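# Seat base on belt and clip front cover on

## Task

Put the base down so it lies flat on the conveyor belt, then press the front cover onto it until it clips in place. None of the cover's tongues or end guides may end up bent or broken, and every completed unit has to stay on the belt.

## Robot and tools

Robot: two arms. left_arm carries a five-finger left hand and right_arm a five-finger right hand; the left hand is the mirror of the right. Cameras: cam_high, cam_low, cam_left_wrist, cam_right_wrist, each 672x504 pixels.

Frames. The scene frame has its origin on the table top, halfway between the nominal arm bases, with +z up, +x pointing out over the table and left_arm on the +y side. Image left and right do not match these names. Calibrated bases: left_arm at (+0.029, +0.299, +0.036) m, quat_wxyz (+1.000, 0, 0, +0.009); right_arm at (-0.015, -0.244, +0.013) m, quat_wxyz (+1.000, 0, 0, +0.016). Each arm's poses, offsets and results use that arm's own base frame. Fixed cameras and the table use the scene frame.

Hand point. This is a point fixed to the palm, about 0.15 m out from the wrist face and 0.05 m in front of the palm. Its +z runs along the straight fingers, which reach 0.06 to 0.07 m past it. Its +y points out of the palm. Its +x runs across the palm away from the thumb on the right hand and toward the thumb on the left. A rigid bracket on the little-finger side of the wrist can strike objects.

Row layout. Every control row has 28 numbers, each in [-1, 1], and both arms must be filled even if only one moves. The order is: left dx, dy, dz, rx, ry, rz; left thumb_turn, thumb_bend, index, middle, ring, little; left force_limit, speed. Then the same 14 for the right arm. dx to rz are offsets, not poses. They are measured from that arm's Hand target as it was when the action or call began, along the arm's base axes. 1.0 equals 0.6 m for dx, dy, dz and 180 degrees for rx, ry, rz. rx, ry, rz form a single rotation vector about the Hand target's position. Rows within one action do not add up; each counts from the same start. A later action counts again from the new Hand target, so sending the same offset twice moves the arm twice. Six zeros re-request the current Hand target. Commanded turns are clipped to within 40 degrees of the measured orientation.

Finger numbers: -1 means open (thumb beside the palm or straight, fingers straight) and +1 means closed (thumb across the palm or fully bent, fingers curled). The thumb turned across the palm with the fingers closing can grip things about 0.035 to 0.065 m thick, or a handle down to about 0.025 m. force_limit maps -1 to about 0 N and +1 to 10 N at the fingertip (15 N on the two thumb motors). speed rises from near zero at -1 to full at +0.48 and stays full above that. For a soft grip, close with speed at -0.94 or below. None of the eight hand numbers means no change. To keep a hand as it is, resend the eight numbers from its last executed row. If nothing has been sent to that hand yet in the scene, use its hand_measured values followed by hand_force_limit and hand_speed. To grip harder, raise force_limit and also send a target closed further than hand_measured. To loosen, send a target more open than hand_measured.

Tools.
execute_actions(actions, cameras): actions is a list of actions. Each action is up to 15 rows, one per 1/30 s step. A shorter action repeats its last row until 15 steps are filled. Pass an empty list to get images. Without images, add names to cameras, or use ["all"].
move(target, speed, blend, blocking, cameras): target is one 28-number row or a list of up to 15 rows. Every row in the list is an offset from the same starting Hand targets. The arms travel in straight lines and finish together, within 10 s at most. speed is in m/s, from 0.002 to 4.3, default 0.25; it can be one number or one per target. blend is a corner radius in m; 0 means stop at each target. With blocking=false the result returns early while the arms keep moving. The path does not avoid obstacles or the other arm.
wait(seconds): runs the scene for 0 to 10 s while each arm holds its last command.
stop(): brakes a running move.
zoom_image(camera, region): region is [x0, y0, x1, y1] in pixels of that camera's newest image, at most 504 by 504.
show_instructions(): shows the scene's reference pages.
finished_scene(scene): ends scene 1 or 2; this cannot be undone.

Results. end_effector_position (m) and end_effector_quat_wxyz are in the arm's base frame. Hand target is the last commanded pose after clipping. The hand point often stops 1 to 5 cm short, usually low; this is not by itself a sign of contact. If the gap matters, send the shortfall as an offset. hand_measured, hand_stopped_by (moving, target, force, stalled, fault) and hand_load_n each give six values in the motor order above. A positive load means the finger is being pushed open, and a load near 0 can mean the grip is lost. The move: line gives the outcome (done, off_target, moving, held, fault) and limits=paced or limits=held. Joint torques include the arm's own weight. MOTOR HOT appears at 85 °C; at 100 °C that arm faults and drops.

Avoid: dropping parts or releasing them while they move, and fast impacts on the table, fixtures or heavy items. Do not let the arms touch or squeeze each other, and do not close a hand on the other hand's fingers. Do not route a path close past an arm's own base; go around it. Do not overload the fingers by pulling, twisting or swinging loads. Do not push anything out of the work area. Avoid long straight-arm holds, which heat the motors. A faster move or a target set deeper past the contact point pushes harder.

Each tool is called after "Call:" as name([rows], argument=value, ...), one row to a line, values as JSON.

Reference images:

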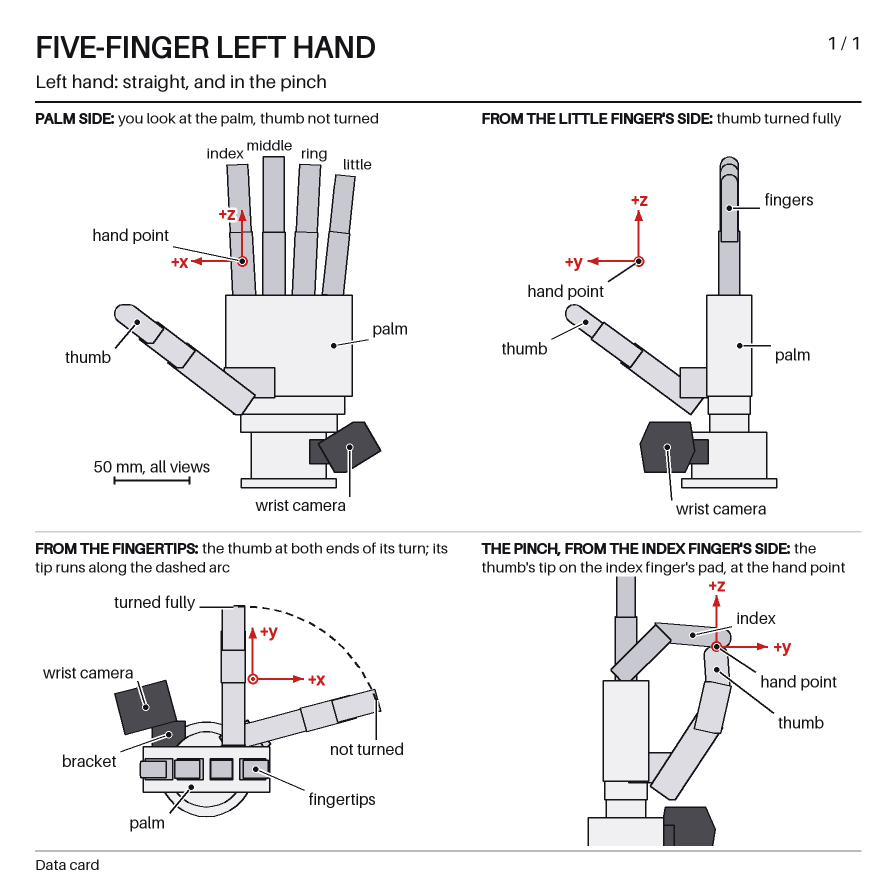

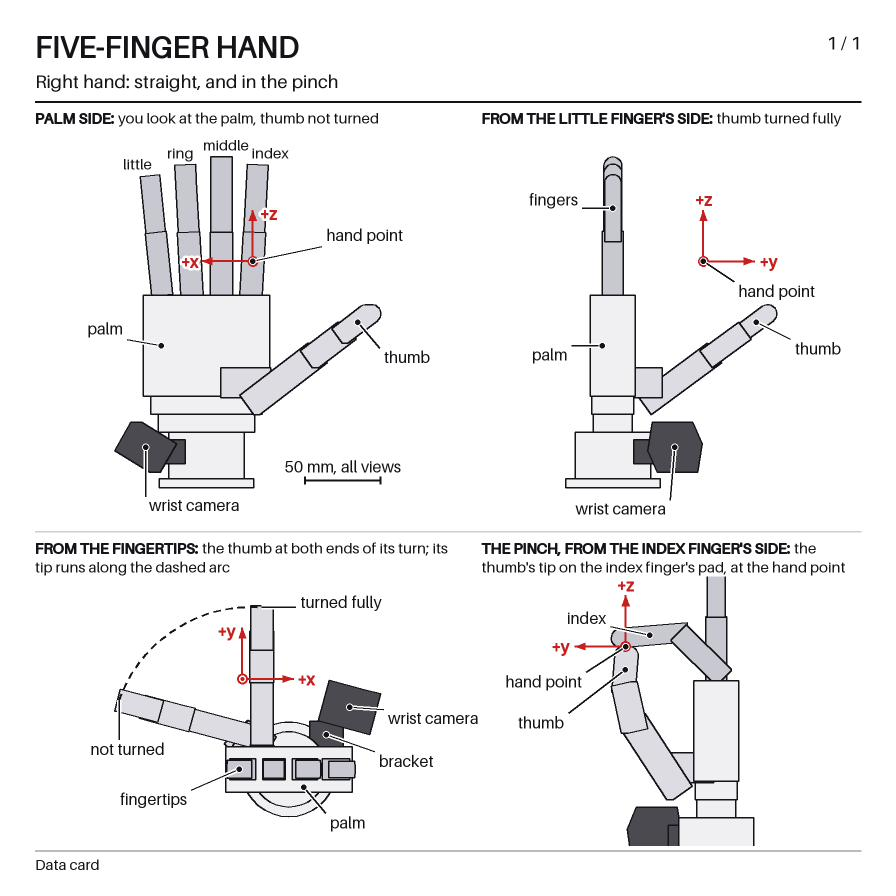

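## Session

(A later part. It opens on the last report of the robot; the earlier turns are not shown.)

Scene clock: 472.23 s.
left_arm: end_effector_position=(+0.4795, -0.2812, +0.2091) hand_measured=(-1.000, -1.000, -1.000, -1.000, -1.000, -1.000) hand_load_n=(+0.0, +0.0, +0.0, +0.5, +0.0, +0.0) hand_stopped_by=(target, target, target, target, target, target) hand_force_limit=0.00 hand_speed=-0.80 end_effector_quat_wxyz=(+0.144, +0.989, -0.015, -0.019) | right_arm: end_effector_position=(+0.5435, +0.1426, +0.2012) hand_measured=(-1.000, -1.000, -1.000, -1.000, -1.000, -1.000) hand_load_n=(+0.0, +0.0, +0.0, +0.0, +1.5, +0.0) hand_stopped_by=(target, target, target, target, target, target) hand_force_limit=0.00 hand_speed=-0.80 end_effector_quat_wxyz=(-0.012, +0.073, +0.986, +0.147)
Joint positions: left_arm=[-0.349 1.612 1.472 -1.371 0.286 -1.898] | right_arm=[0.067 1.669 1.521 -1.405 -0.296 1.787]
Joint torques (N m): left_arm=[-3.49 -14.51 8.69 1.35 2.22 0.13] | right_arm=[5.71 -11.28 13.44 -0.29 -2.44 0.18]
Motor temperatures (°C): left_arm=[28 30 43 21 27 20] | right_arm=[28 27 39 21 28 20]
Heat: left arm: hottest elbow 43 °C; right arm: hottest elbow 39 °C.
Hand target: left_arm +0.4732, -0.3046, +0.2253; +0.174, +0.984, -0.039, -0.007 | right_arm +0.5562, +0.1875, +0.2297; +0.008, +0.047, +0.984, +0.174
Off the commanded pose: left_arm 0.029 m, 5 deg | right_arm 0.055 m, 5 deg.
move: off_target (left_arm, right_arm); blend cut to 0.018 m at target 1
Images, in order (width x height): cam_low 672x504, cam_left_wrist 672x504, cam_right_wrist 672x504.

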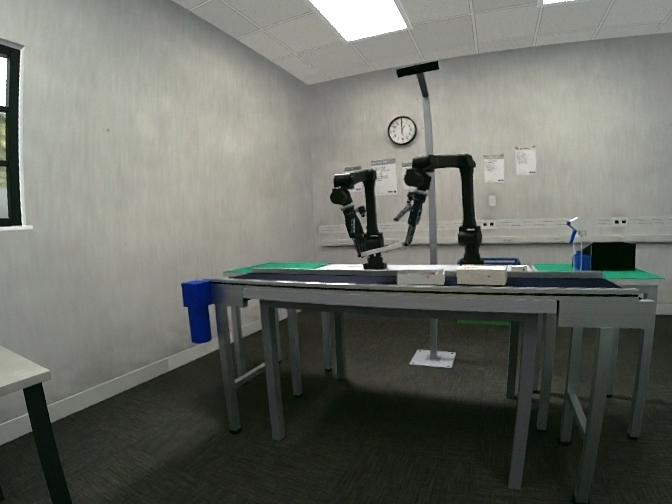

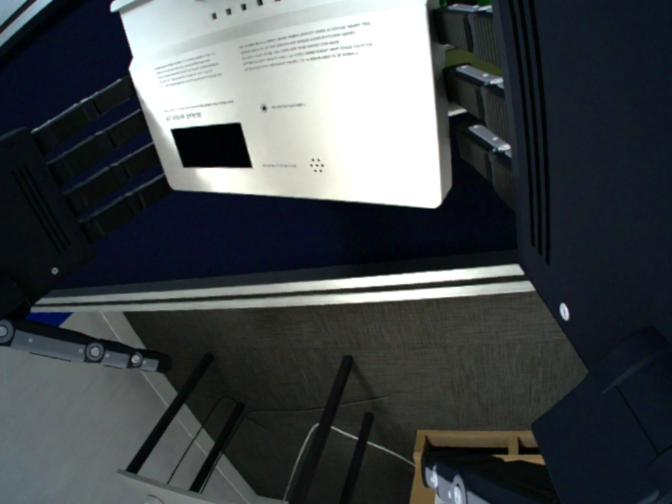

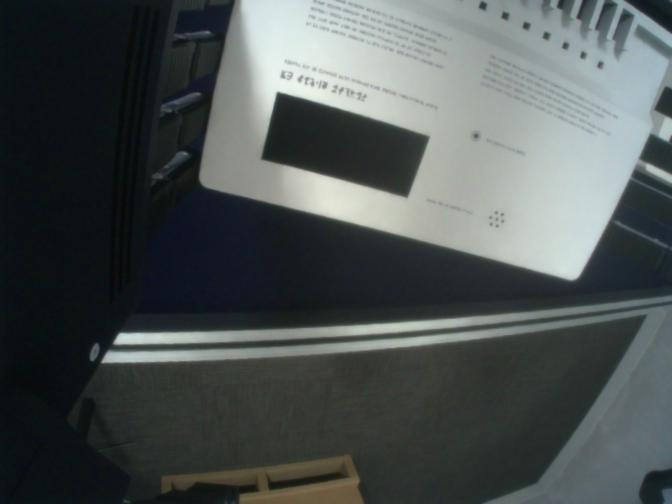

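Call:
move(target=[-0.037,0.254,-0.092,0.0,0.0,0.058,-1,-1,-1,-1,-1,-1,0,-0.8, -0.031,0.2475,-0.0245,0,0,0.059,-1,-1,-1,-1,-1,-1,0,-0.8], speed=0.06, cameras=["cam_left_wrist","cam_right_wrist","cam_low","cam_high"])

Call:
zoom_image(camera="cam_low", region=[350, 220, 490, 290])

Scene clock: 483.33 s.
left_arm: end_effector_position=(+0.4460, -0.1360, +0.1489) hand_measured=(-1.000, -1.000, -1.000, -1.000, -1.000, -1.000) hand_load_n=(+0.0, +0.0, +0.0, +0.5, +0.0, +0.0) hand_stopped_by=(target, target, target, target, target, target) hand_force_limit=0.00 hand_speed=-0.80 end_effector_quat_wxyz=(+0.147, +0.987, +0.070, -0.017) | right_arm: end_effector_position=(+0.5384, +0.2873, +0.1971) hand_measured=(-1.000, -1.000, -1.000, -1.000, -1.000, -1.000) hand_load_n=(+0.0, +0.0, +0.0, +1.0, +0.5, +0.0) hand_stopped_by=(target, target, target, target, target, target) hand_force_limit=0.00 hand_speed=-0.80 end_effector_quat_wxyz=(-0.019, -0.014, +0.989, +0.149)
Joint positions: left_arm=[-0.063 1.461 1.137 -1.242 0.297 -1.776] | right_arm=[0.321 1.767 1.638 -1.387 -0.296 1.871]
Joint torques (N m): left_arm=[-2.61 -12.22 8.83 1.11 2.18 0.13] | right_arm=[5.71 -11.93 12.66 0.17 -2.12 0.1]
Heat: left arm: hottest elbow 42 °C; right arm: hottest elbow 41 °C.
Hand target: left_arm +0.4510, -0.1523, +0.1702; +0.174, +0.983, +0.050, +0.009 | right_arm +0.5377, +0.3361, +0.2149; -0.008, -0.045, +0.984, +0.174
Off the commanded pose: left_arm 0.027 m, 5 deg | right_arm 0.052 m, 5 deg.
move: off_target (left_arm, right_arm)

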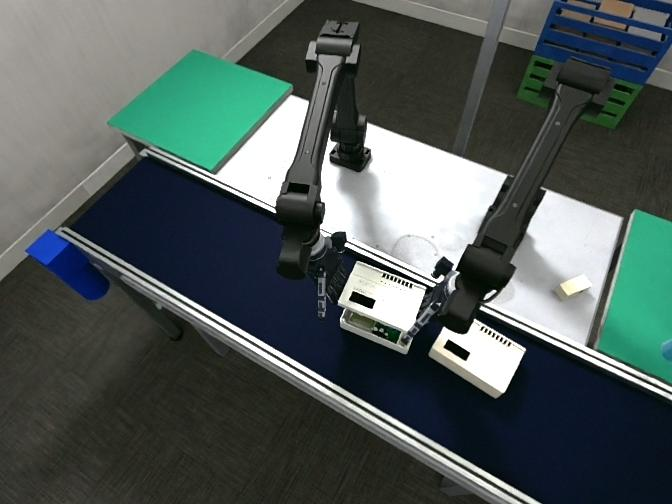

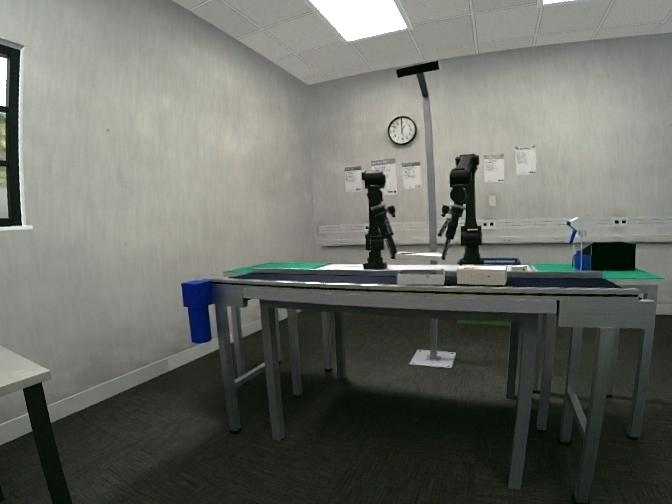

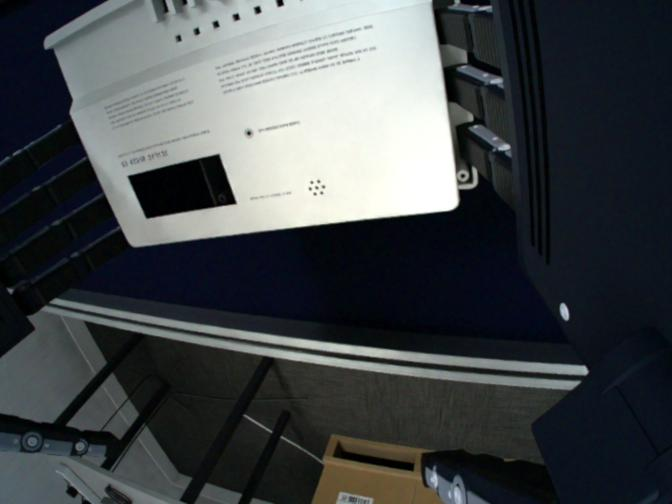

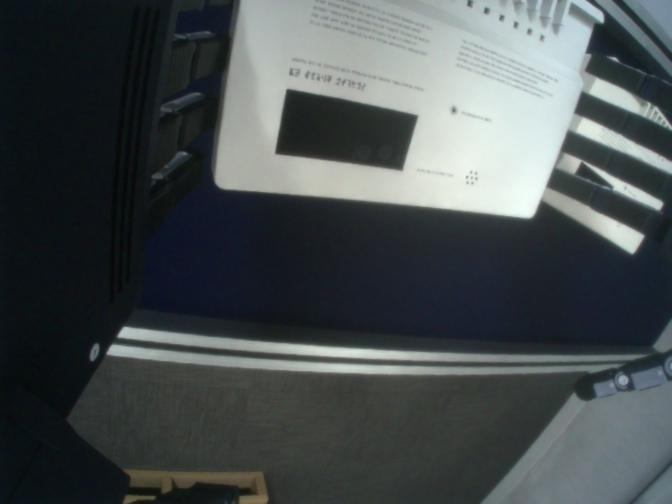

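Scaled by 3.600 from the camera's 672x504 image, which has a finer 960x720 frame.

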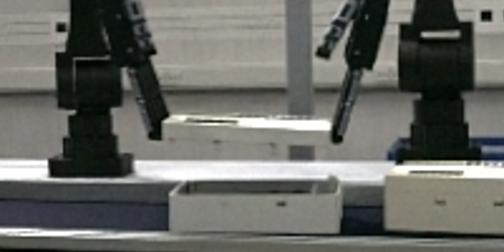

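Call:
zoom_image(camera="cam_high", region=[320, 240, 450, 370])

Call:
zoom_image(camera="cam_low", region=[385, 240, 455, 292])

Call:
zoom_image(camera="cam_left_wrist", region=[400, 20, 530, 240])

Scaled by 3.877 from the camera's 672x504 image, which has a finer 960x720 frame.

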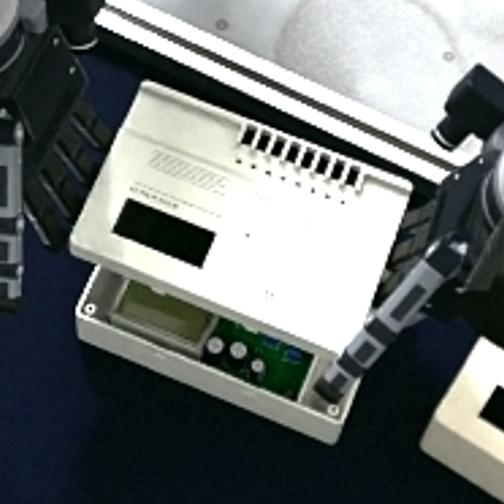

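Scaled by 7.200 from the camera's 672x504 image, which has a finer 960x720 frame.

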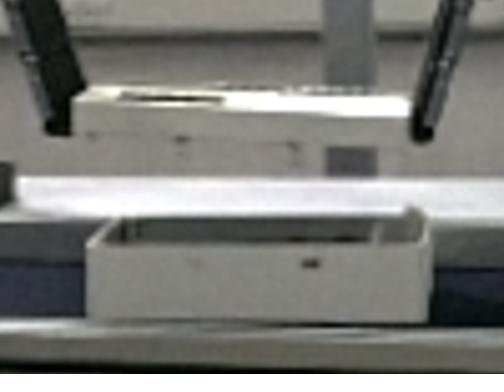

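Scaled by 2.291 from the camera's 672x504 image, which has a finer 960x720 frame.

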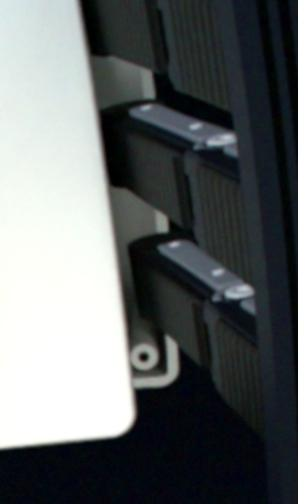

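Call:
move(target=[0.02,0.01,-0.105,0.0,0.0,0.0,-1,-1,-1,-1,-1,-1,0,-0.8, 0.02,0.01,-0.105,0,0,0,-1,-1,-1,-1,-1,-1,0,-0.8], speed=0.05, cameras=["cam_left_wrist","cam_right_wrist","cam_low","cam_high"])

Call:
zoom_image(camera="cam_low", region=[385, 240, 455, 292])

Call:
zoom_image(camera="cam_high", region=[320, 240, 450, 370])

Scene clock: 498.57 s.
left_arm: end_effector_position=(+0.4582, -0.1291, +0.1033) hand_measured=(-1.000, -1.000, -1.000, -1.000, -1.000, -1.000) hand_load_n=(+0.0, -0.5, +0.0, +0.5, +0.0, +0.0) hand_stopped_by=(target, target, target, target, target, target) hand_force_limit=0.00 hand_speed=-0.80 end_effector_quat_wxyz=(+0.151, +0.986, +0.072, -0.002) | right_arm: end_effector_position=(+0.5614, +0.2950, +0.1587) hand_measured=(-1.000, -1.000, -1.000, -1.000, -1.000, -1.000) hand_load_n=(+0.0, -0.5, +0.0, +0.0, +1.0, +0.5) hand_stopped_by=(target, target, target, target, target, target) hand_force_limit=0.00 hand_speed=-0.80 end_effector_quat_wxyz=(-0.002, -0.017, +0.988, +0.154)
Joint positions: left_arm=[-0.044 1.519 1.067 -1.087 0.302 -1.766] | right_arm=[0.322 1.826 1.613 -1.266 -0.295 1.871]
Joint torques (N m): left_arm=[-2.9 -10.05 7.91 1.58 2.03 0.21] | right_arm=[5.77 -12.16 8.38 0.9 -2.1 0.12]
Heat: left arm: hottest elbow 39 °C; right arm: hottest elbow 43 °C.
Hand target: left_arm +0.4631, -0.1462, +0.1072; +0.174, +0.983, +0.050, +0.010 | right_arm +0.5497, +0.3421, +0.1521; -0.008, -0.045, +0.984, +0.174
Off the commanded pose: left_arm 0.018 m, 4 deg | right_arm 0.049 m, 4 deg.
move: off_target (left_arm, right_arm)

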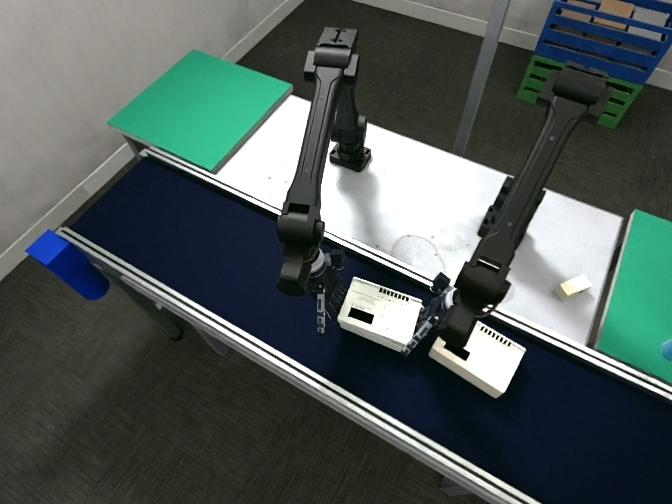

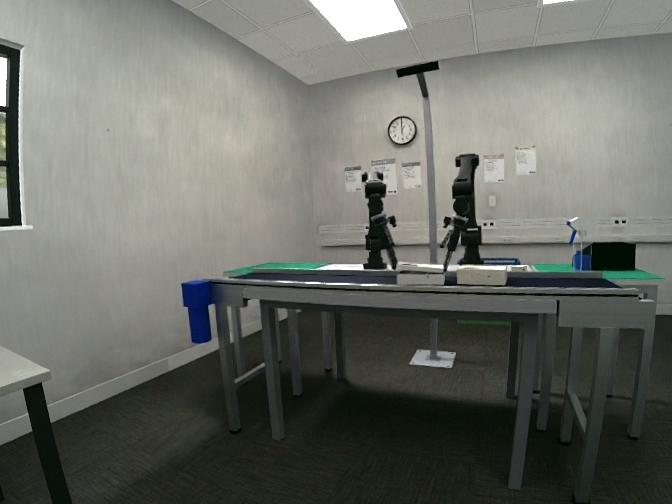

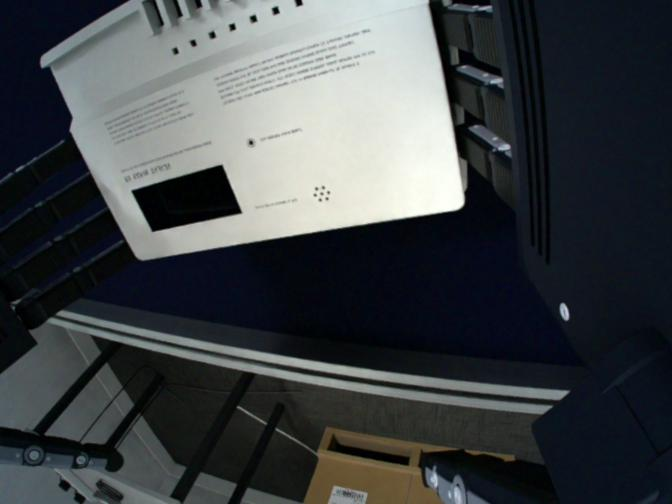

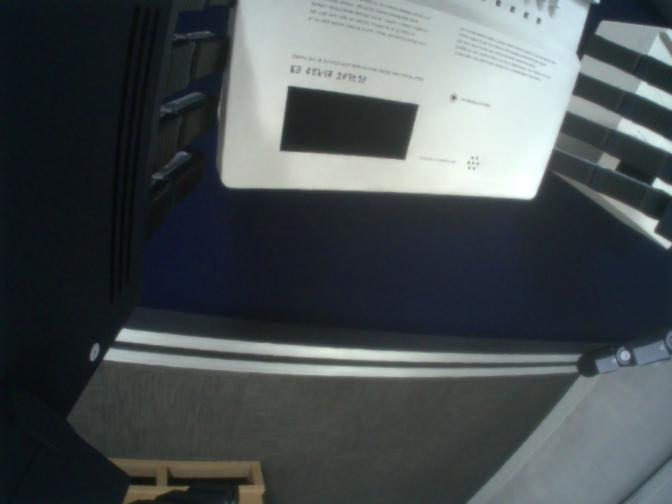

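Scaled by 7.200 from the camera's 672x504 image, which has a finer 960x720 frame.

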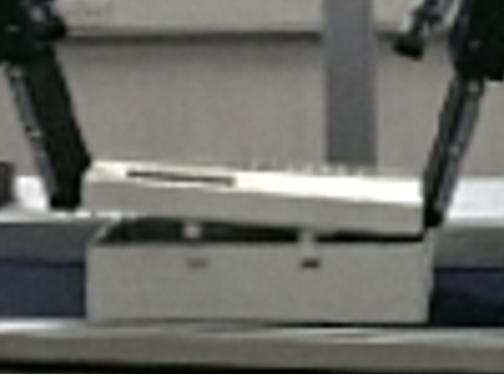

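Scaled by 3.877 from the camera's 672x504 image, which has a finer 960x720 frame.

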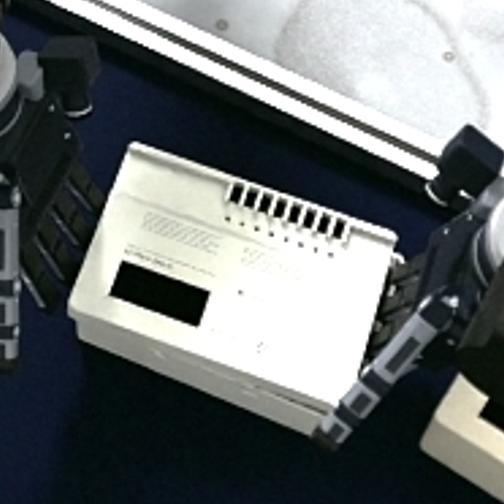

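Call:
zoom_image(camera="cam_high", region=[330, 300, 380, 350])

Call:
zoom_image(camera="cam_high", region=[385, 320, 435, 370])

Call:
zoom_image(camera="cam_left_wrist", region=[420, 120, 520, 220])

Scaled by 10.080 from the camera's 672x504 image, which has a finer 960x720 frame.

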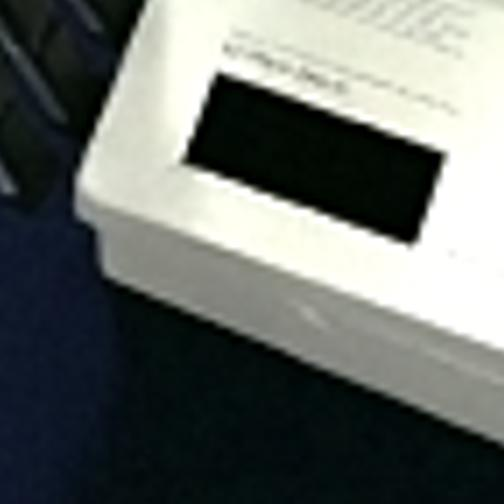

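Scaled by 10.080 from the camera's 672x504 image, which has a finer 960x720 frame.

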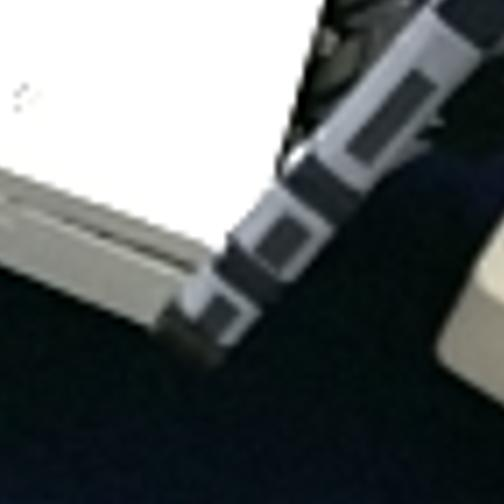

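Scaled by 5.040 from the camera's 672x504 image, which has a finer 960x720 frame.

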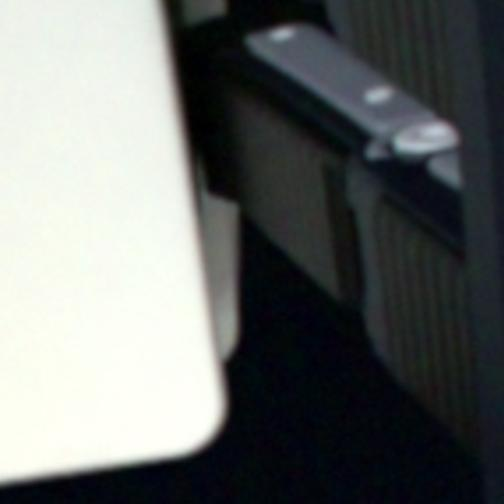

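Call:
move(target=[0.008,0.0,0.0,0.0,0.0,-0.025,-1,-1,-1,-1,-1,-1,0,-0.8, -0.028,0.0,-0.018,0,0,-0.025,-1,-1,-1,-1,-1,-1,0,-0.8], speed=0.04, cameras=["cam_left_wrist","cam_right_wrist","cam_low","cam_high"])

Call:
zoom_image(camera="cam_low", region=[385, 240, 455, 292])

Call:
zoom_image(camera="cam_high", region=[320, 240, 450, 370])

Scene clock: 513.00 s.
left_arm: end_effector_position=(+0.4569, -0.1298, +0.1009) hand_measured=(-1.000, -1.000, -1.000, -1.000, -1.000, -1.000) hand_load_n=(+0.0, +0.0, +0.0, +0.5, +0.0, +0.0) hand_stopped_by=(target, target, target, target, target, target) hand_force_limit=0.00 hand_speed=-0.80 end_effector_quat_wxyz=(+0.155, +0.987, +0.030, +0.001) | right_arm: end_effector_position=(+0.5510, +0.2914, +0.1396) hand_measured=(-1.000, -1.000, -1.000, -1.000, -1.000, -1.000) hand_load_n=(+0.0, -0.5, +0.0, +0.0, +0.0, +1.0) hand_stopped_by=(target, target, target, target, target, target) hand_force_limit=0.00 hand_speed=-0.80 end_effector_quat_wxyz=(+0.005, +0.016, +0.988, +0.152)
Joint positions: left_arm=[-0.034 1.537 1.077 -1.088 0.311 -1.67] | right_arm=[0.331 1.787 1.506 -1.174 -0.283 1.952]
Joint torques (N m): left_arm=[-2.9 -9 11.11 0.14 1.84 0.16] | right_arm=[6.65 -12.75 7.65 0.76 -2.13 0.32]
Heat: left arm: hottest elbow 39 °C; right arm: hottest elbow 40 °C.
Hand target: left_arm +0.4679, -0.1462, +0.1073; +0.174, +0.985, +0.012, +0.003 | right_arm +0.5330, +0.3420, +0.1413; -0.001, -0.006, +0.985, +0.174
Off the commanded pose: left_arm 0.021 m, 3 deg | right_arm 0.054 m, 4 deg.
move: off_target (left_arm, right_arm)

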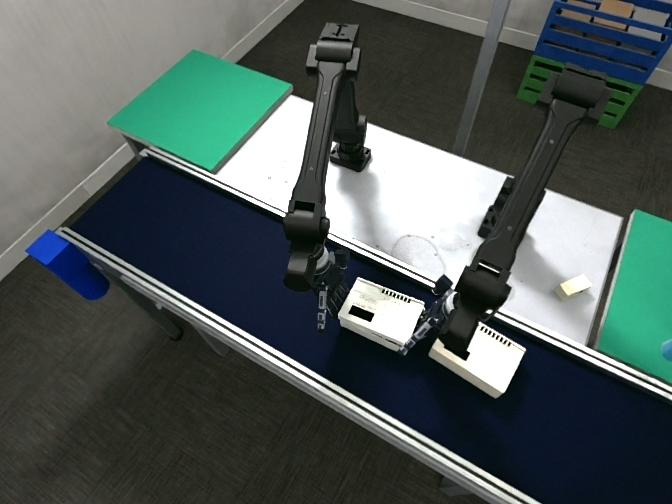

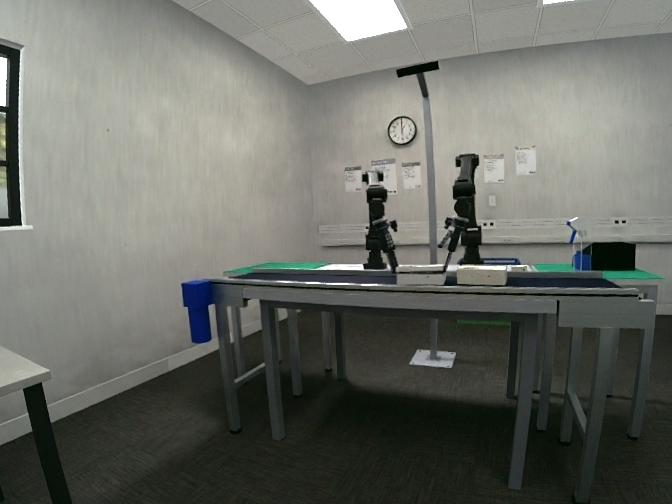

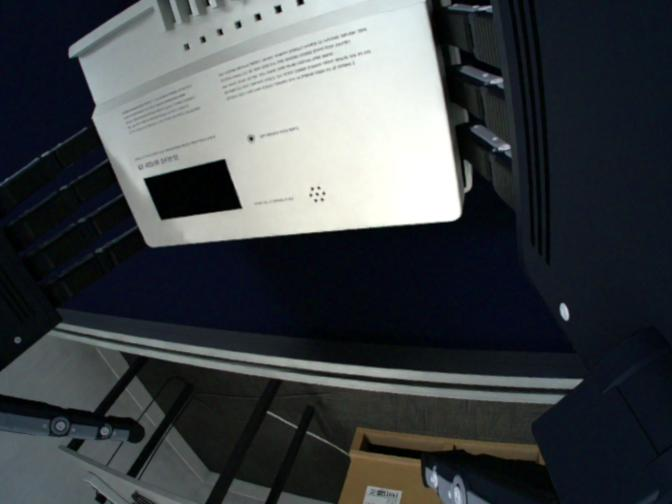

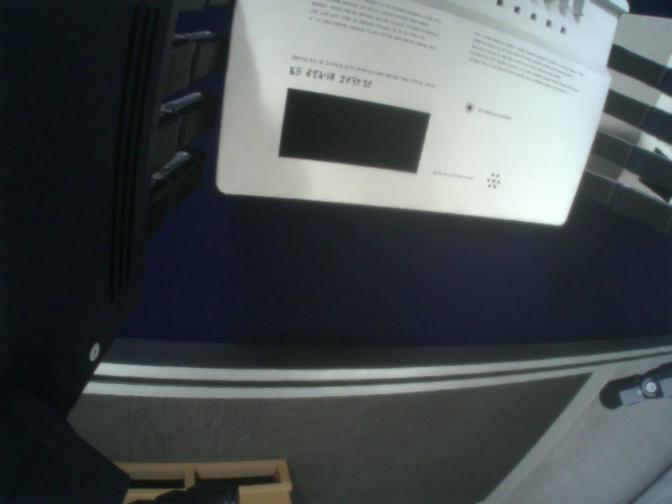

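Scaled by 7.200 from the camera's 672x504 image, which has a finer 960x720 frame.

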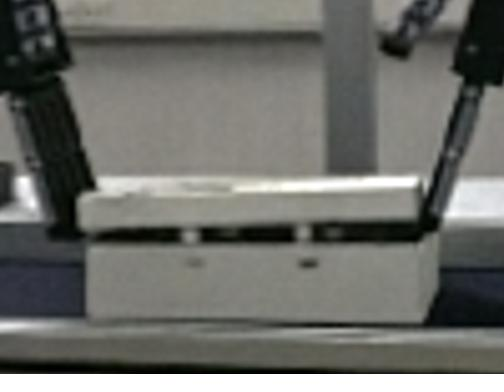

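Scaled by 3.877 from the camera's 672x504 image, which has a finer 960x720 frame.

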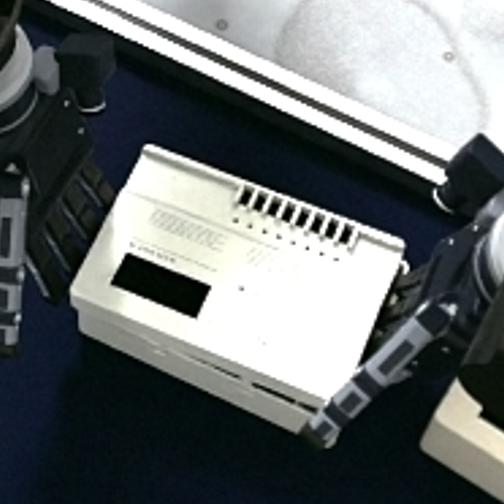

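Call:
zoom_image(camera="cam_high", region=[330, 300, 380, 350])

Call:
zoom_image(camera="cam_high", region=[375, 310, 425, 360])

Call:
zoom_image(camera="cam_low", region=[390, 255, 450, 290])

Call:
zoom_image(camera="cam_left_wrist", region=[400, 0, 520, 230])

Scaled by 10.080 from the camera's 672x504 image, which has a finer 960x720 frame.

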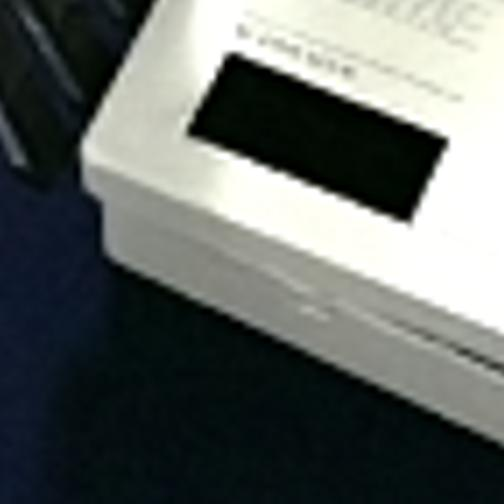

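Scaled by 10.080 from the camera's 672x504 image, which has a finer 960x720 frame.

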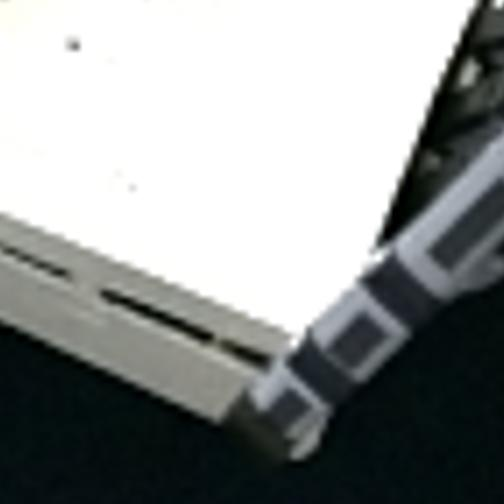

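Scaled by 8.400 from the camera's 672x504 image, which has a finer 960x720 frame.

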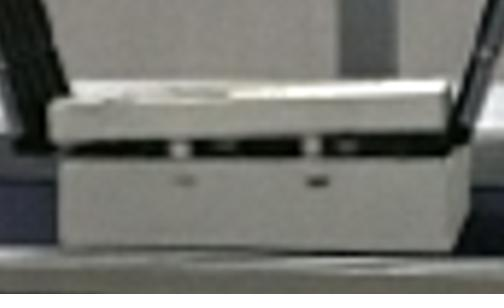

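Scaled by 2.191 from the camera's 672x504 image, which has a finer 960x720 frame.

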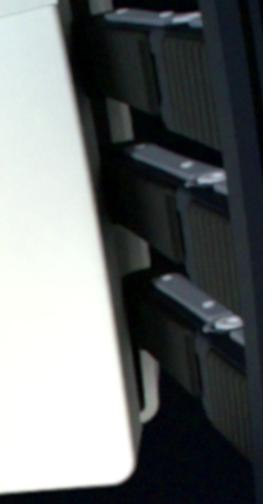

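Call:
move(target=[-0.017,0.017,0.0,0.0,0.0,0.0,-1,-1,-1,-1,-1,-1,0,-0.8, -0.017,0.017,0.0,0,0,0.0,-1,-1,-1,-1,-1,-1,0,-0.8], speed=0.04, cameras=["cam_left_wrist","cam_right_wrist","cam_low","cam_high"])

Call:
zoom_image(camera="cam_low", region=[390, 255, 450, 290])

Call:
zoom_image(camera="cam_high", region=[330, 300, 380, 350])

Call:
zoom_image(camera="cam_left_wrist", region=[400, 0, 520, 230])

Scene clock: 528.93 s.
left_arm: end_effector_position=(+0.4566, -0.1235, +0.1015) hand_measured=(-1.000, -1.000, -1.000, -1.000, -1.000, -1.000) hand_load_n=(+0.0, +0.0, +0.0, +0.0, +0.5, +0.0) hand_stopped_by=(target, target, target, target, target, target) hand_force_limit=0.00 hand_speed=-0.80 end_effector_quat_wxyz=(+0.157, +0.987, +0.024, +0.003) | right_arm: end_effector_position=(+0.5442, +0.2971, +0.1392) hand_measured=(-1.000, -1.000, -1.000, -1.000, -1.000, -1.000) hand_load_n=(+0.0, +0.0, +0.0, +0.0, +1.5, +0.0) hand_stopped_by=(target, target, target, target, target, target) hand_force_limit=0.00 hand_speed=-0.80 end_effector_quat_wxyz=(+0.007, +0.023, +0.989, +0.149)
Joint positions: left_arm=[-0.017 1.538 1.077 -1.091 0.316 -1.639] | right_arm=[0.349 1.771 1.484 -1.16 -0.273 1.985]
Joint torques (N m): left_arm=[-2.61 -10.64 8.7 0.05 1.7 0.05] | right_arm=[7.12 -12.45 7.65 0.77 -2.39 0.26]
Motor temperatures (°C): left_arm=[27 28 38 21 30 20] | right_arm=[28 27 38 21 30 20]
Heat: left arm: hottest elbow 38 °C; right arm: hottest elbow 38 °C.
Hand target: left_arm +0.4577, -0.1360, +0.1071; +0.174, +0.985, +0.012, +0.003 | right_arm +0.5227, +0.3522, +0.1411; -0.001, -0.006, +0.985, +0.174
Off the commanded pose: left_arm 0.014 m, 2 deg | right_arm 0.059 m, 5 deg.
move: off_target (left_arm, right_arm)

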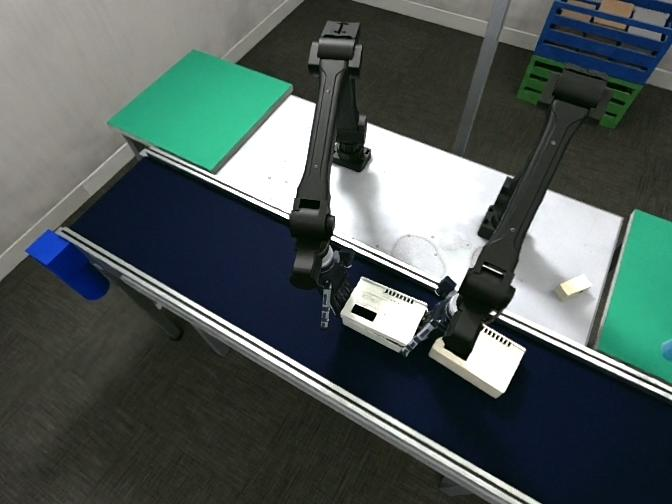

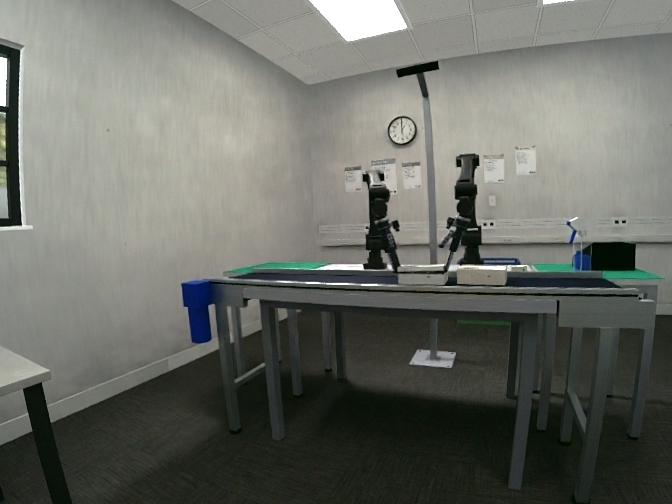

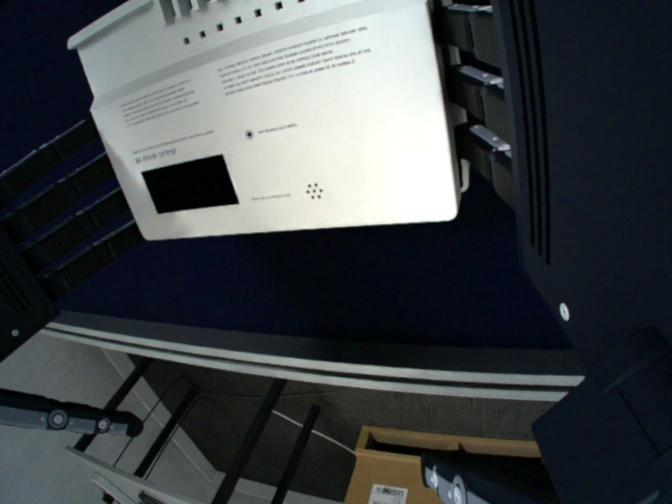

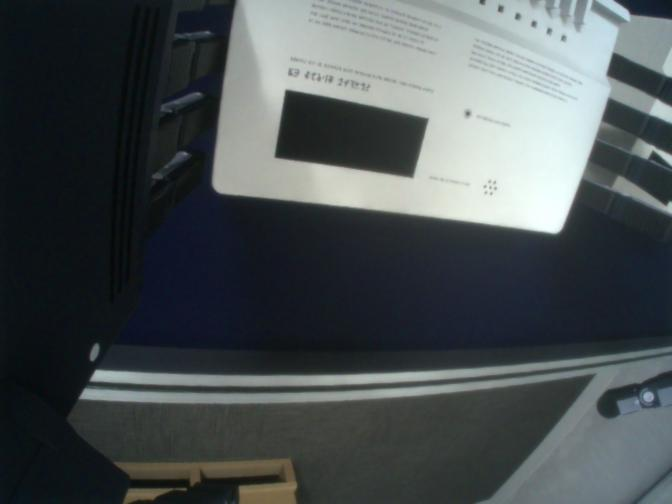

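Scaled by 8.400 from the camera's 672x504 image, which has a finer 960x720 frame.

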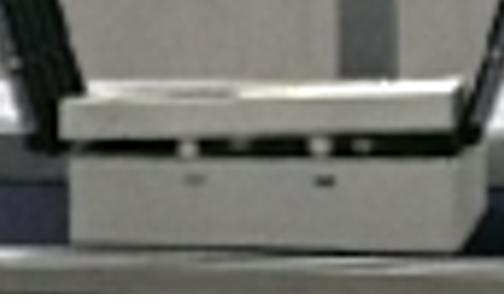

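Scaled by 10.080 from the camera's 672x504 image, which has a finer 960x720 frame.

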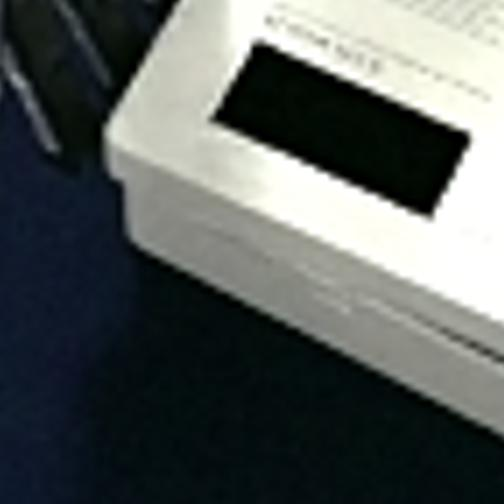

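Scaled by 2.191 from the camera's 672x504 image, which has a finer 960x720 frame.

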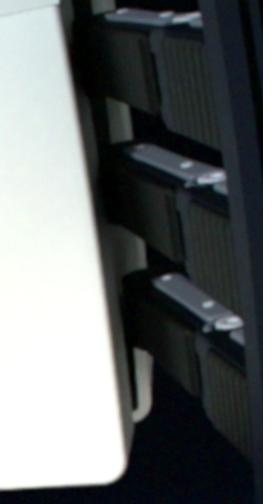

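Call:
move(target=[0.0,0.0,-0.03,0.0,0.0,0.0,-1,-1,-1,-1,-1,-1,0,-0.8, 0.0,0.0,-0.022,0,0,0.0,-1,-1,-1,-1,-1,-1,0,-0.8], speed=0.03, cameras=["cam_left_wrist","cam_low","cam_high"])

Call:
zoom_image(camera="cam_low", region=[390, 255, 450, 290])

Call:
zoom_image(camera="cam_high", region=[320, 260, 440, 360])

Scene clock: 537.70 s.
left_arm: end_effector_position=(+0.4567, -0.1233, +0.1009) hand_measured=(-1.000, -1.000, -1.000, -1.000, -1.000, -1.000) hand_load_n=(+0.0, +0.0, +0.0, +0.0, +0.5, +0.0) hand_stopped_by=(target, target, target, target, target, target) hand_force_limit=0.00 hand_speed=-0.80 end_effector_quat_wxyz=(+0.159, +0.987, +0.024, +0.004) | right_arm: end_effector_position=(+0.5426, +0.2970, +0.1353) hand_measured=(-1.000, -1.000, -1.000, -1.000, -1.000, -1.000) hand_load_n=(+0.0, +0.0, +0.0, +0.0, +1.0, +0.5) hand_stopped_by=(target, target, target, target, target, target) hand_force_limit=0.00 hand_speed=-0.80 end_effector_quat_wxyz=(+0.012, +0.023, +0.988, +0.151)
Joint positions: left_arm=[-0.015 1.538 1.074 -1.086 0.319 -1.637] | right_arm=[0.35 1.763 1.46 -1.131 -0.273 1.986]
Joint torques (N m): left_arm=[-2.67 -9 6.6 1.74 1.54 0.07] | right_arm=[7.12 -11.4 7.66 0.95 -2.36 0.24]
Heat: left arm: hottest elbow 37 °C; right arm: hottest elbow 38 °C.
Hand target: left_arm +0.4578, -0.1360, +0.0892; +0.174, +0.985, +0.012, +0.003 | right_arm +0.5227, +0.3522, +0.1279; -0.001, -0.006, +0.985, +0.174
Off the commanded pose: left_arm 0.017 m, 2 deg | right_arm 0.059 m, 5 deg.
move: off_target (left_arm, right_arm)
Images, in order (width x height): cam_high 672x504, cam_low 672x504, cam_left_wrist 672x504.

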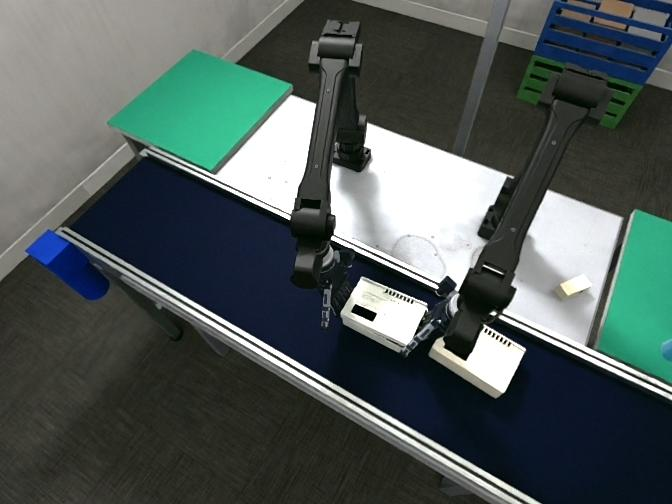

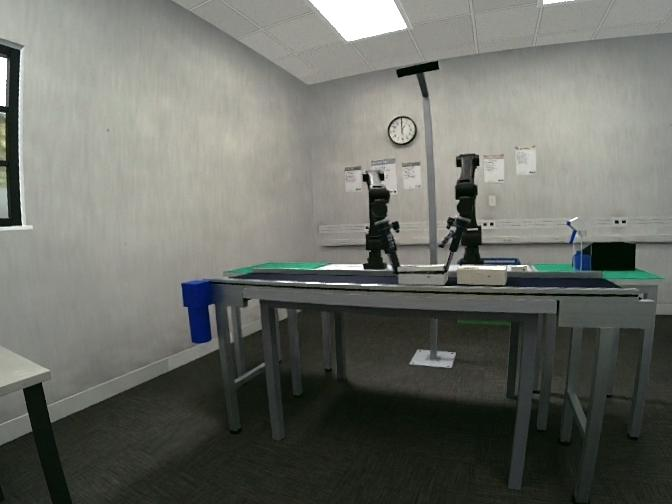

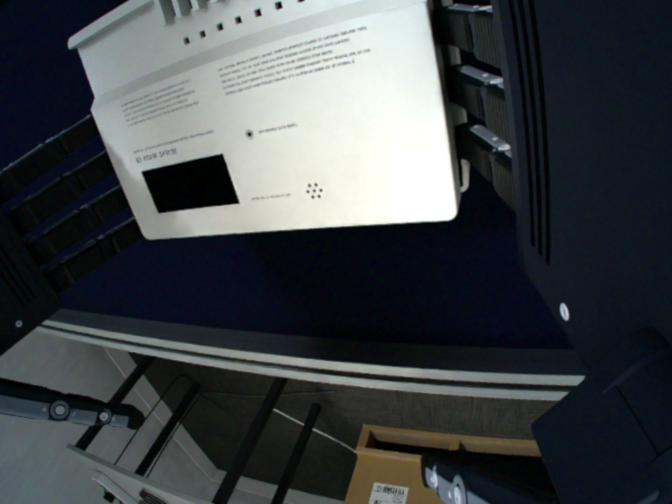

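Scaled by 8.400 from the camera's 672x504 image, which has a finer 960x720 frame.

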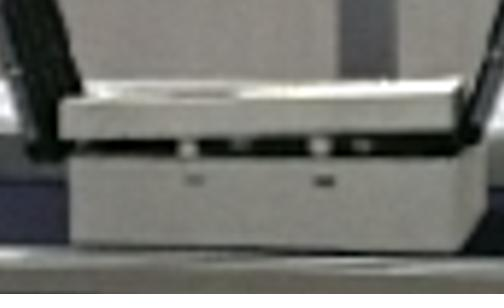

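Scaled by 4.200 from the camera's 672x504 image, which has a finer 960x720 frame.

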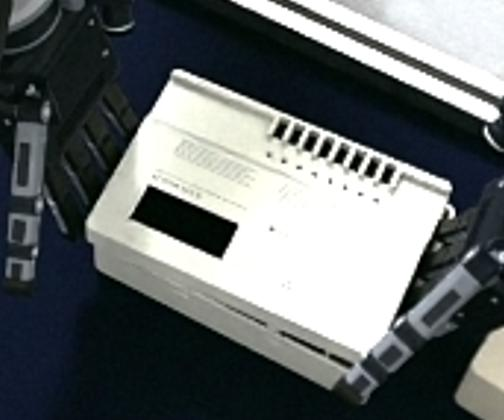

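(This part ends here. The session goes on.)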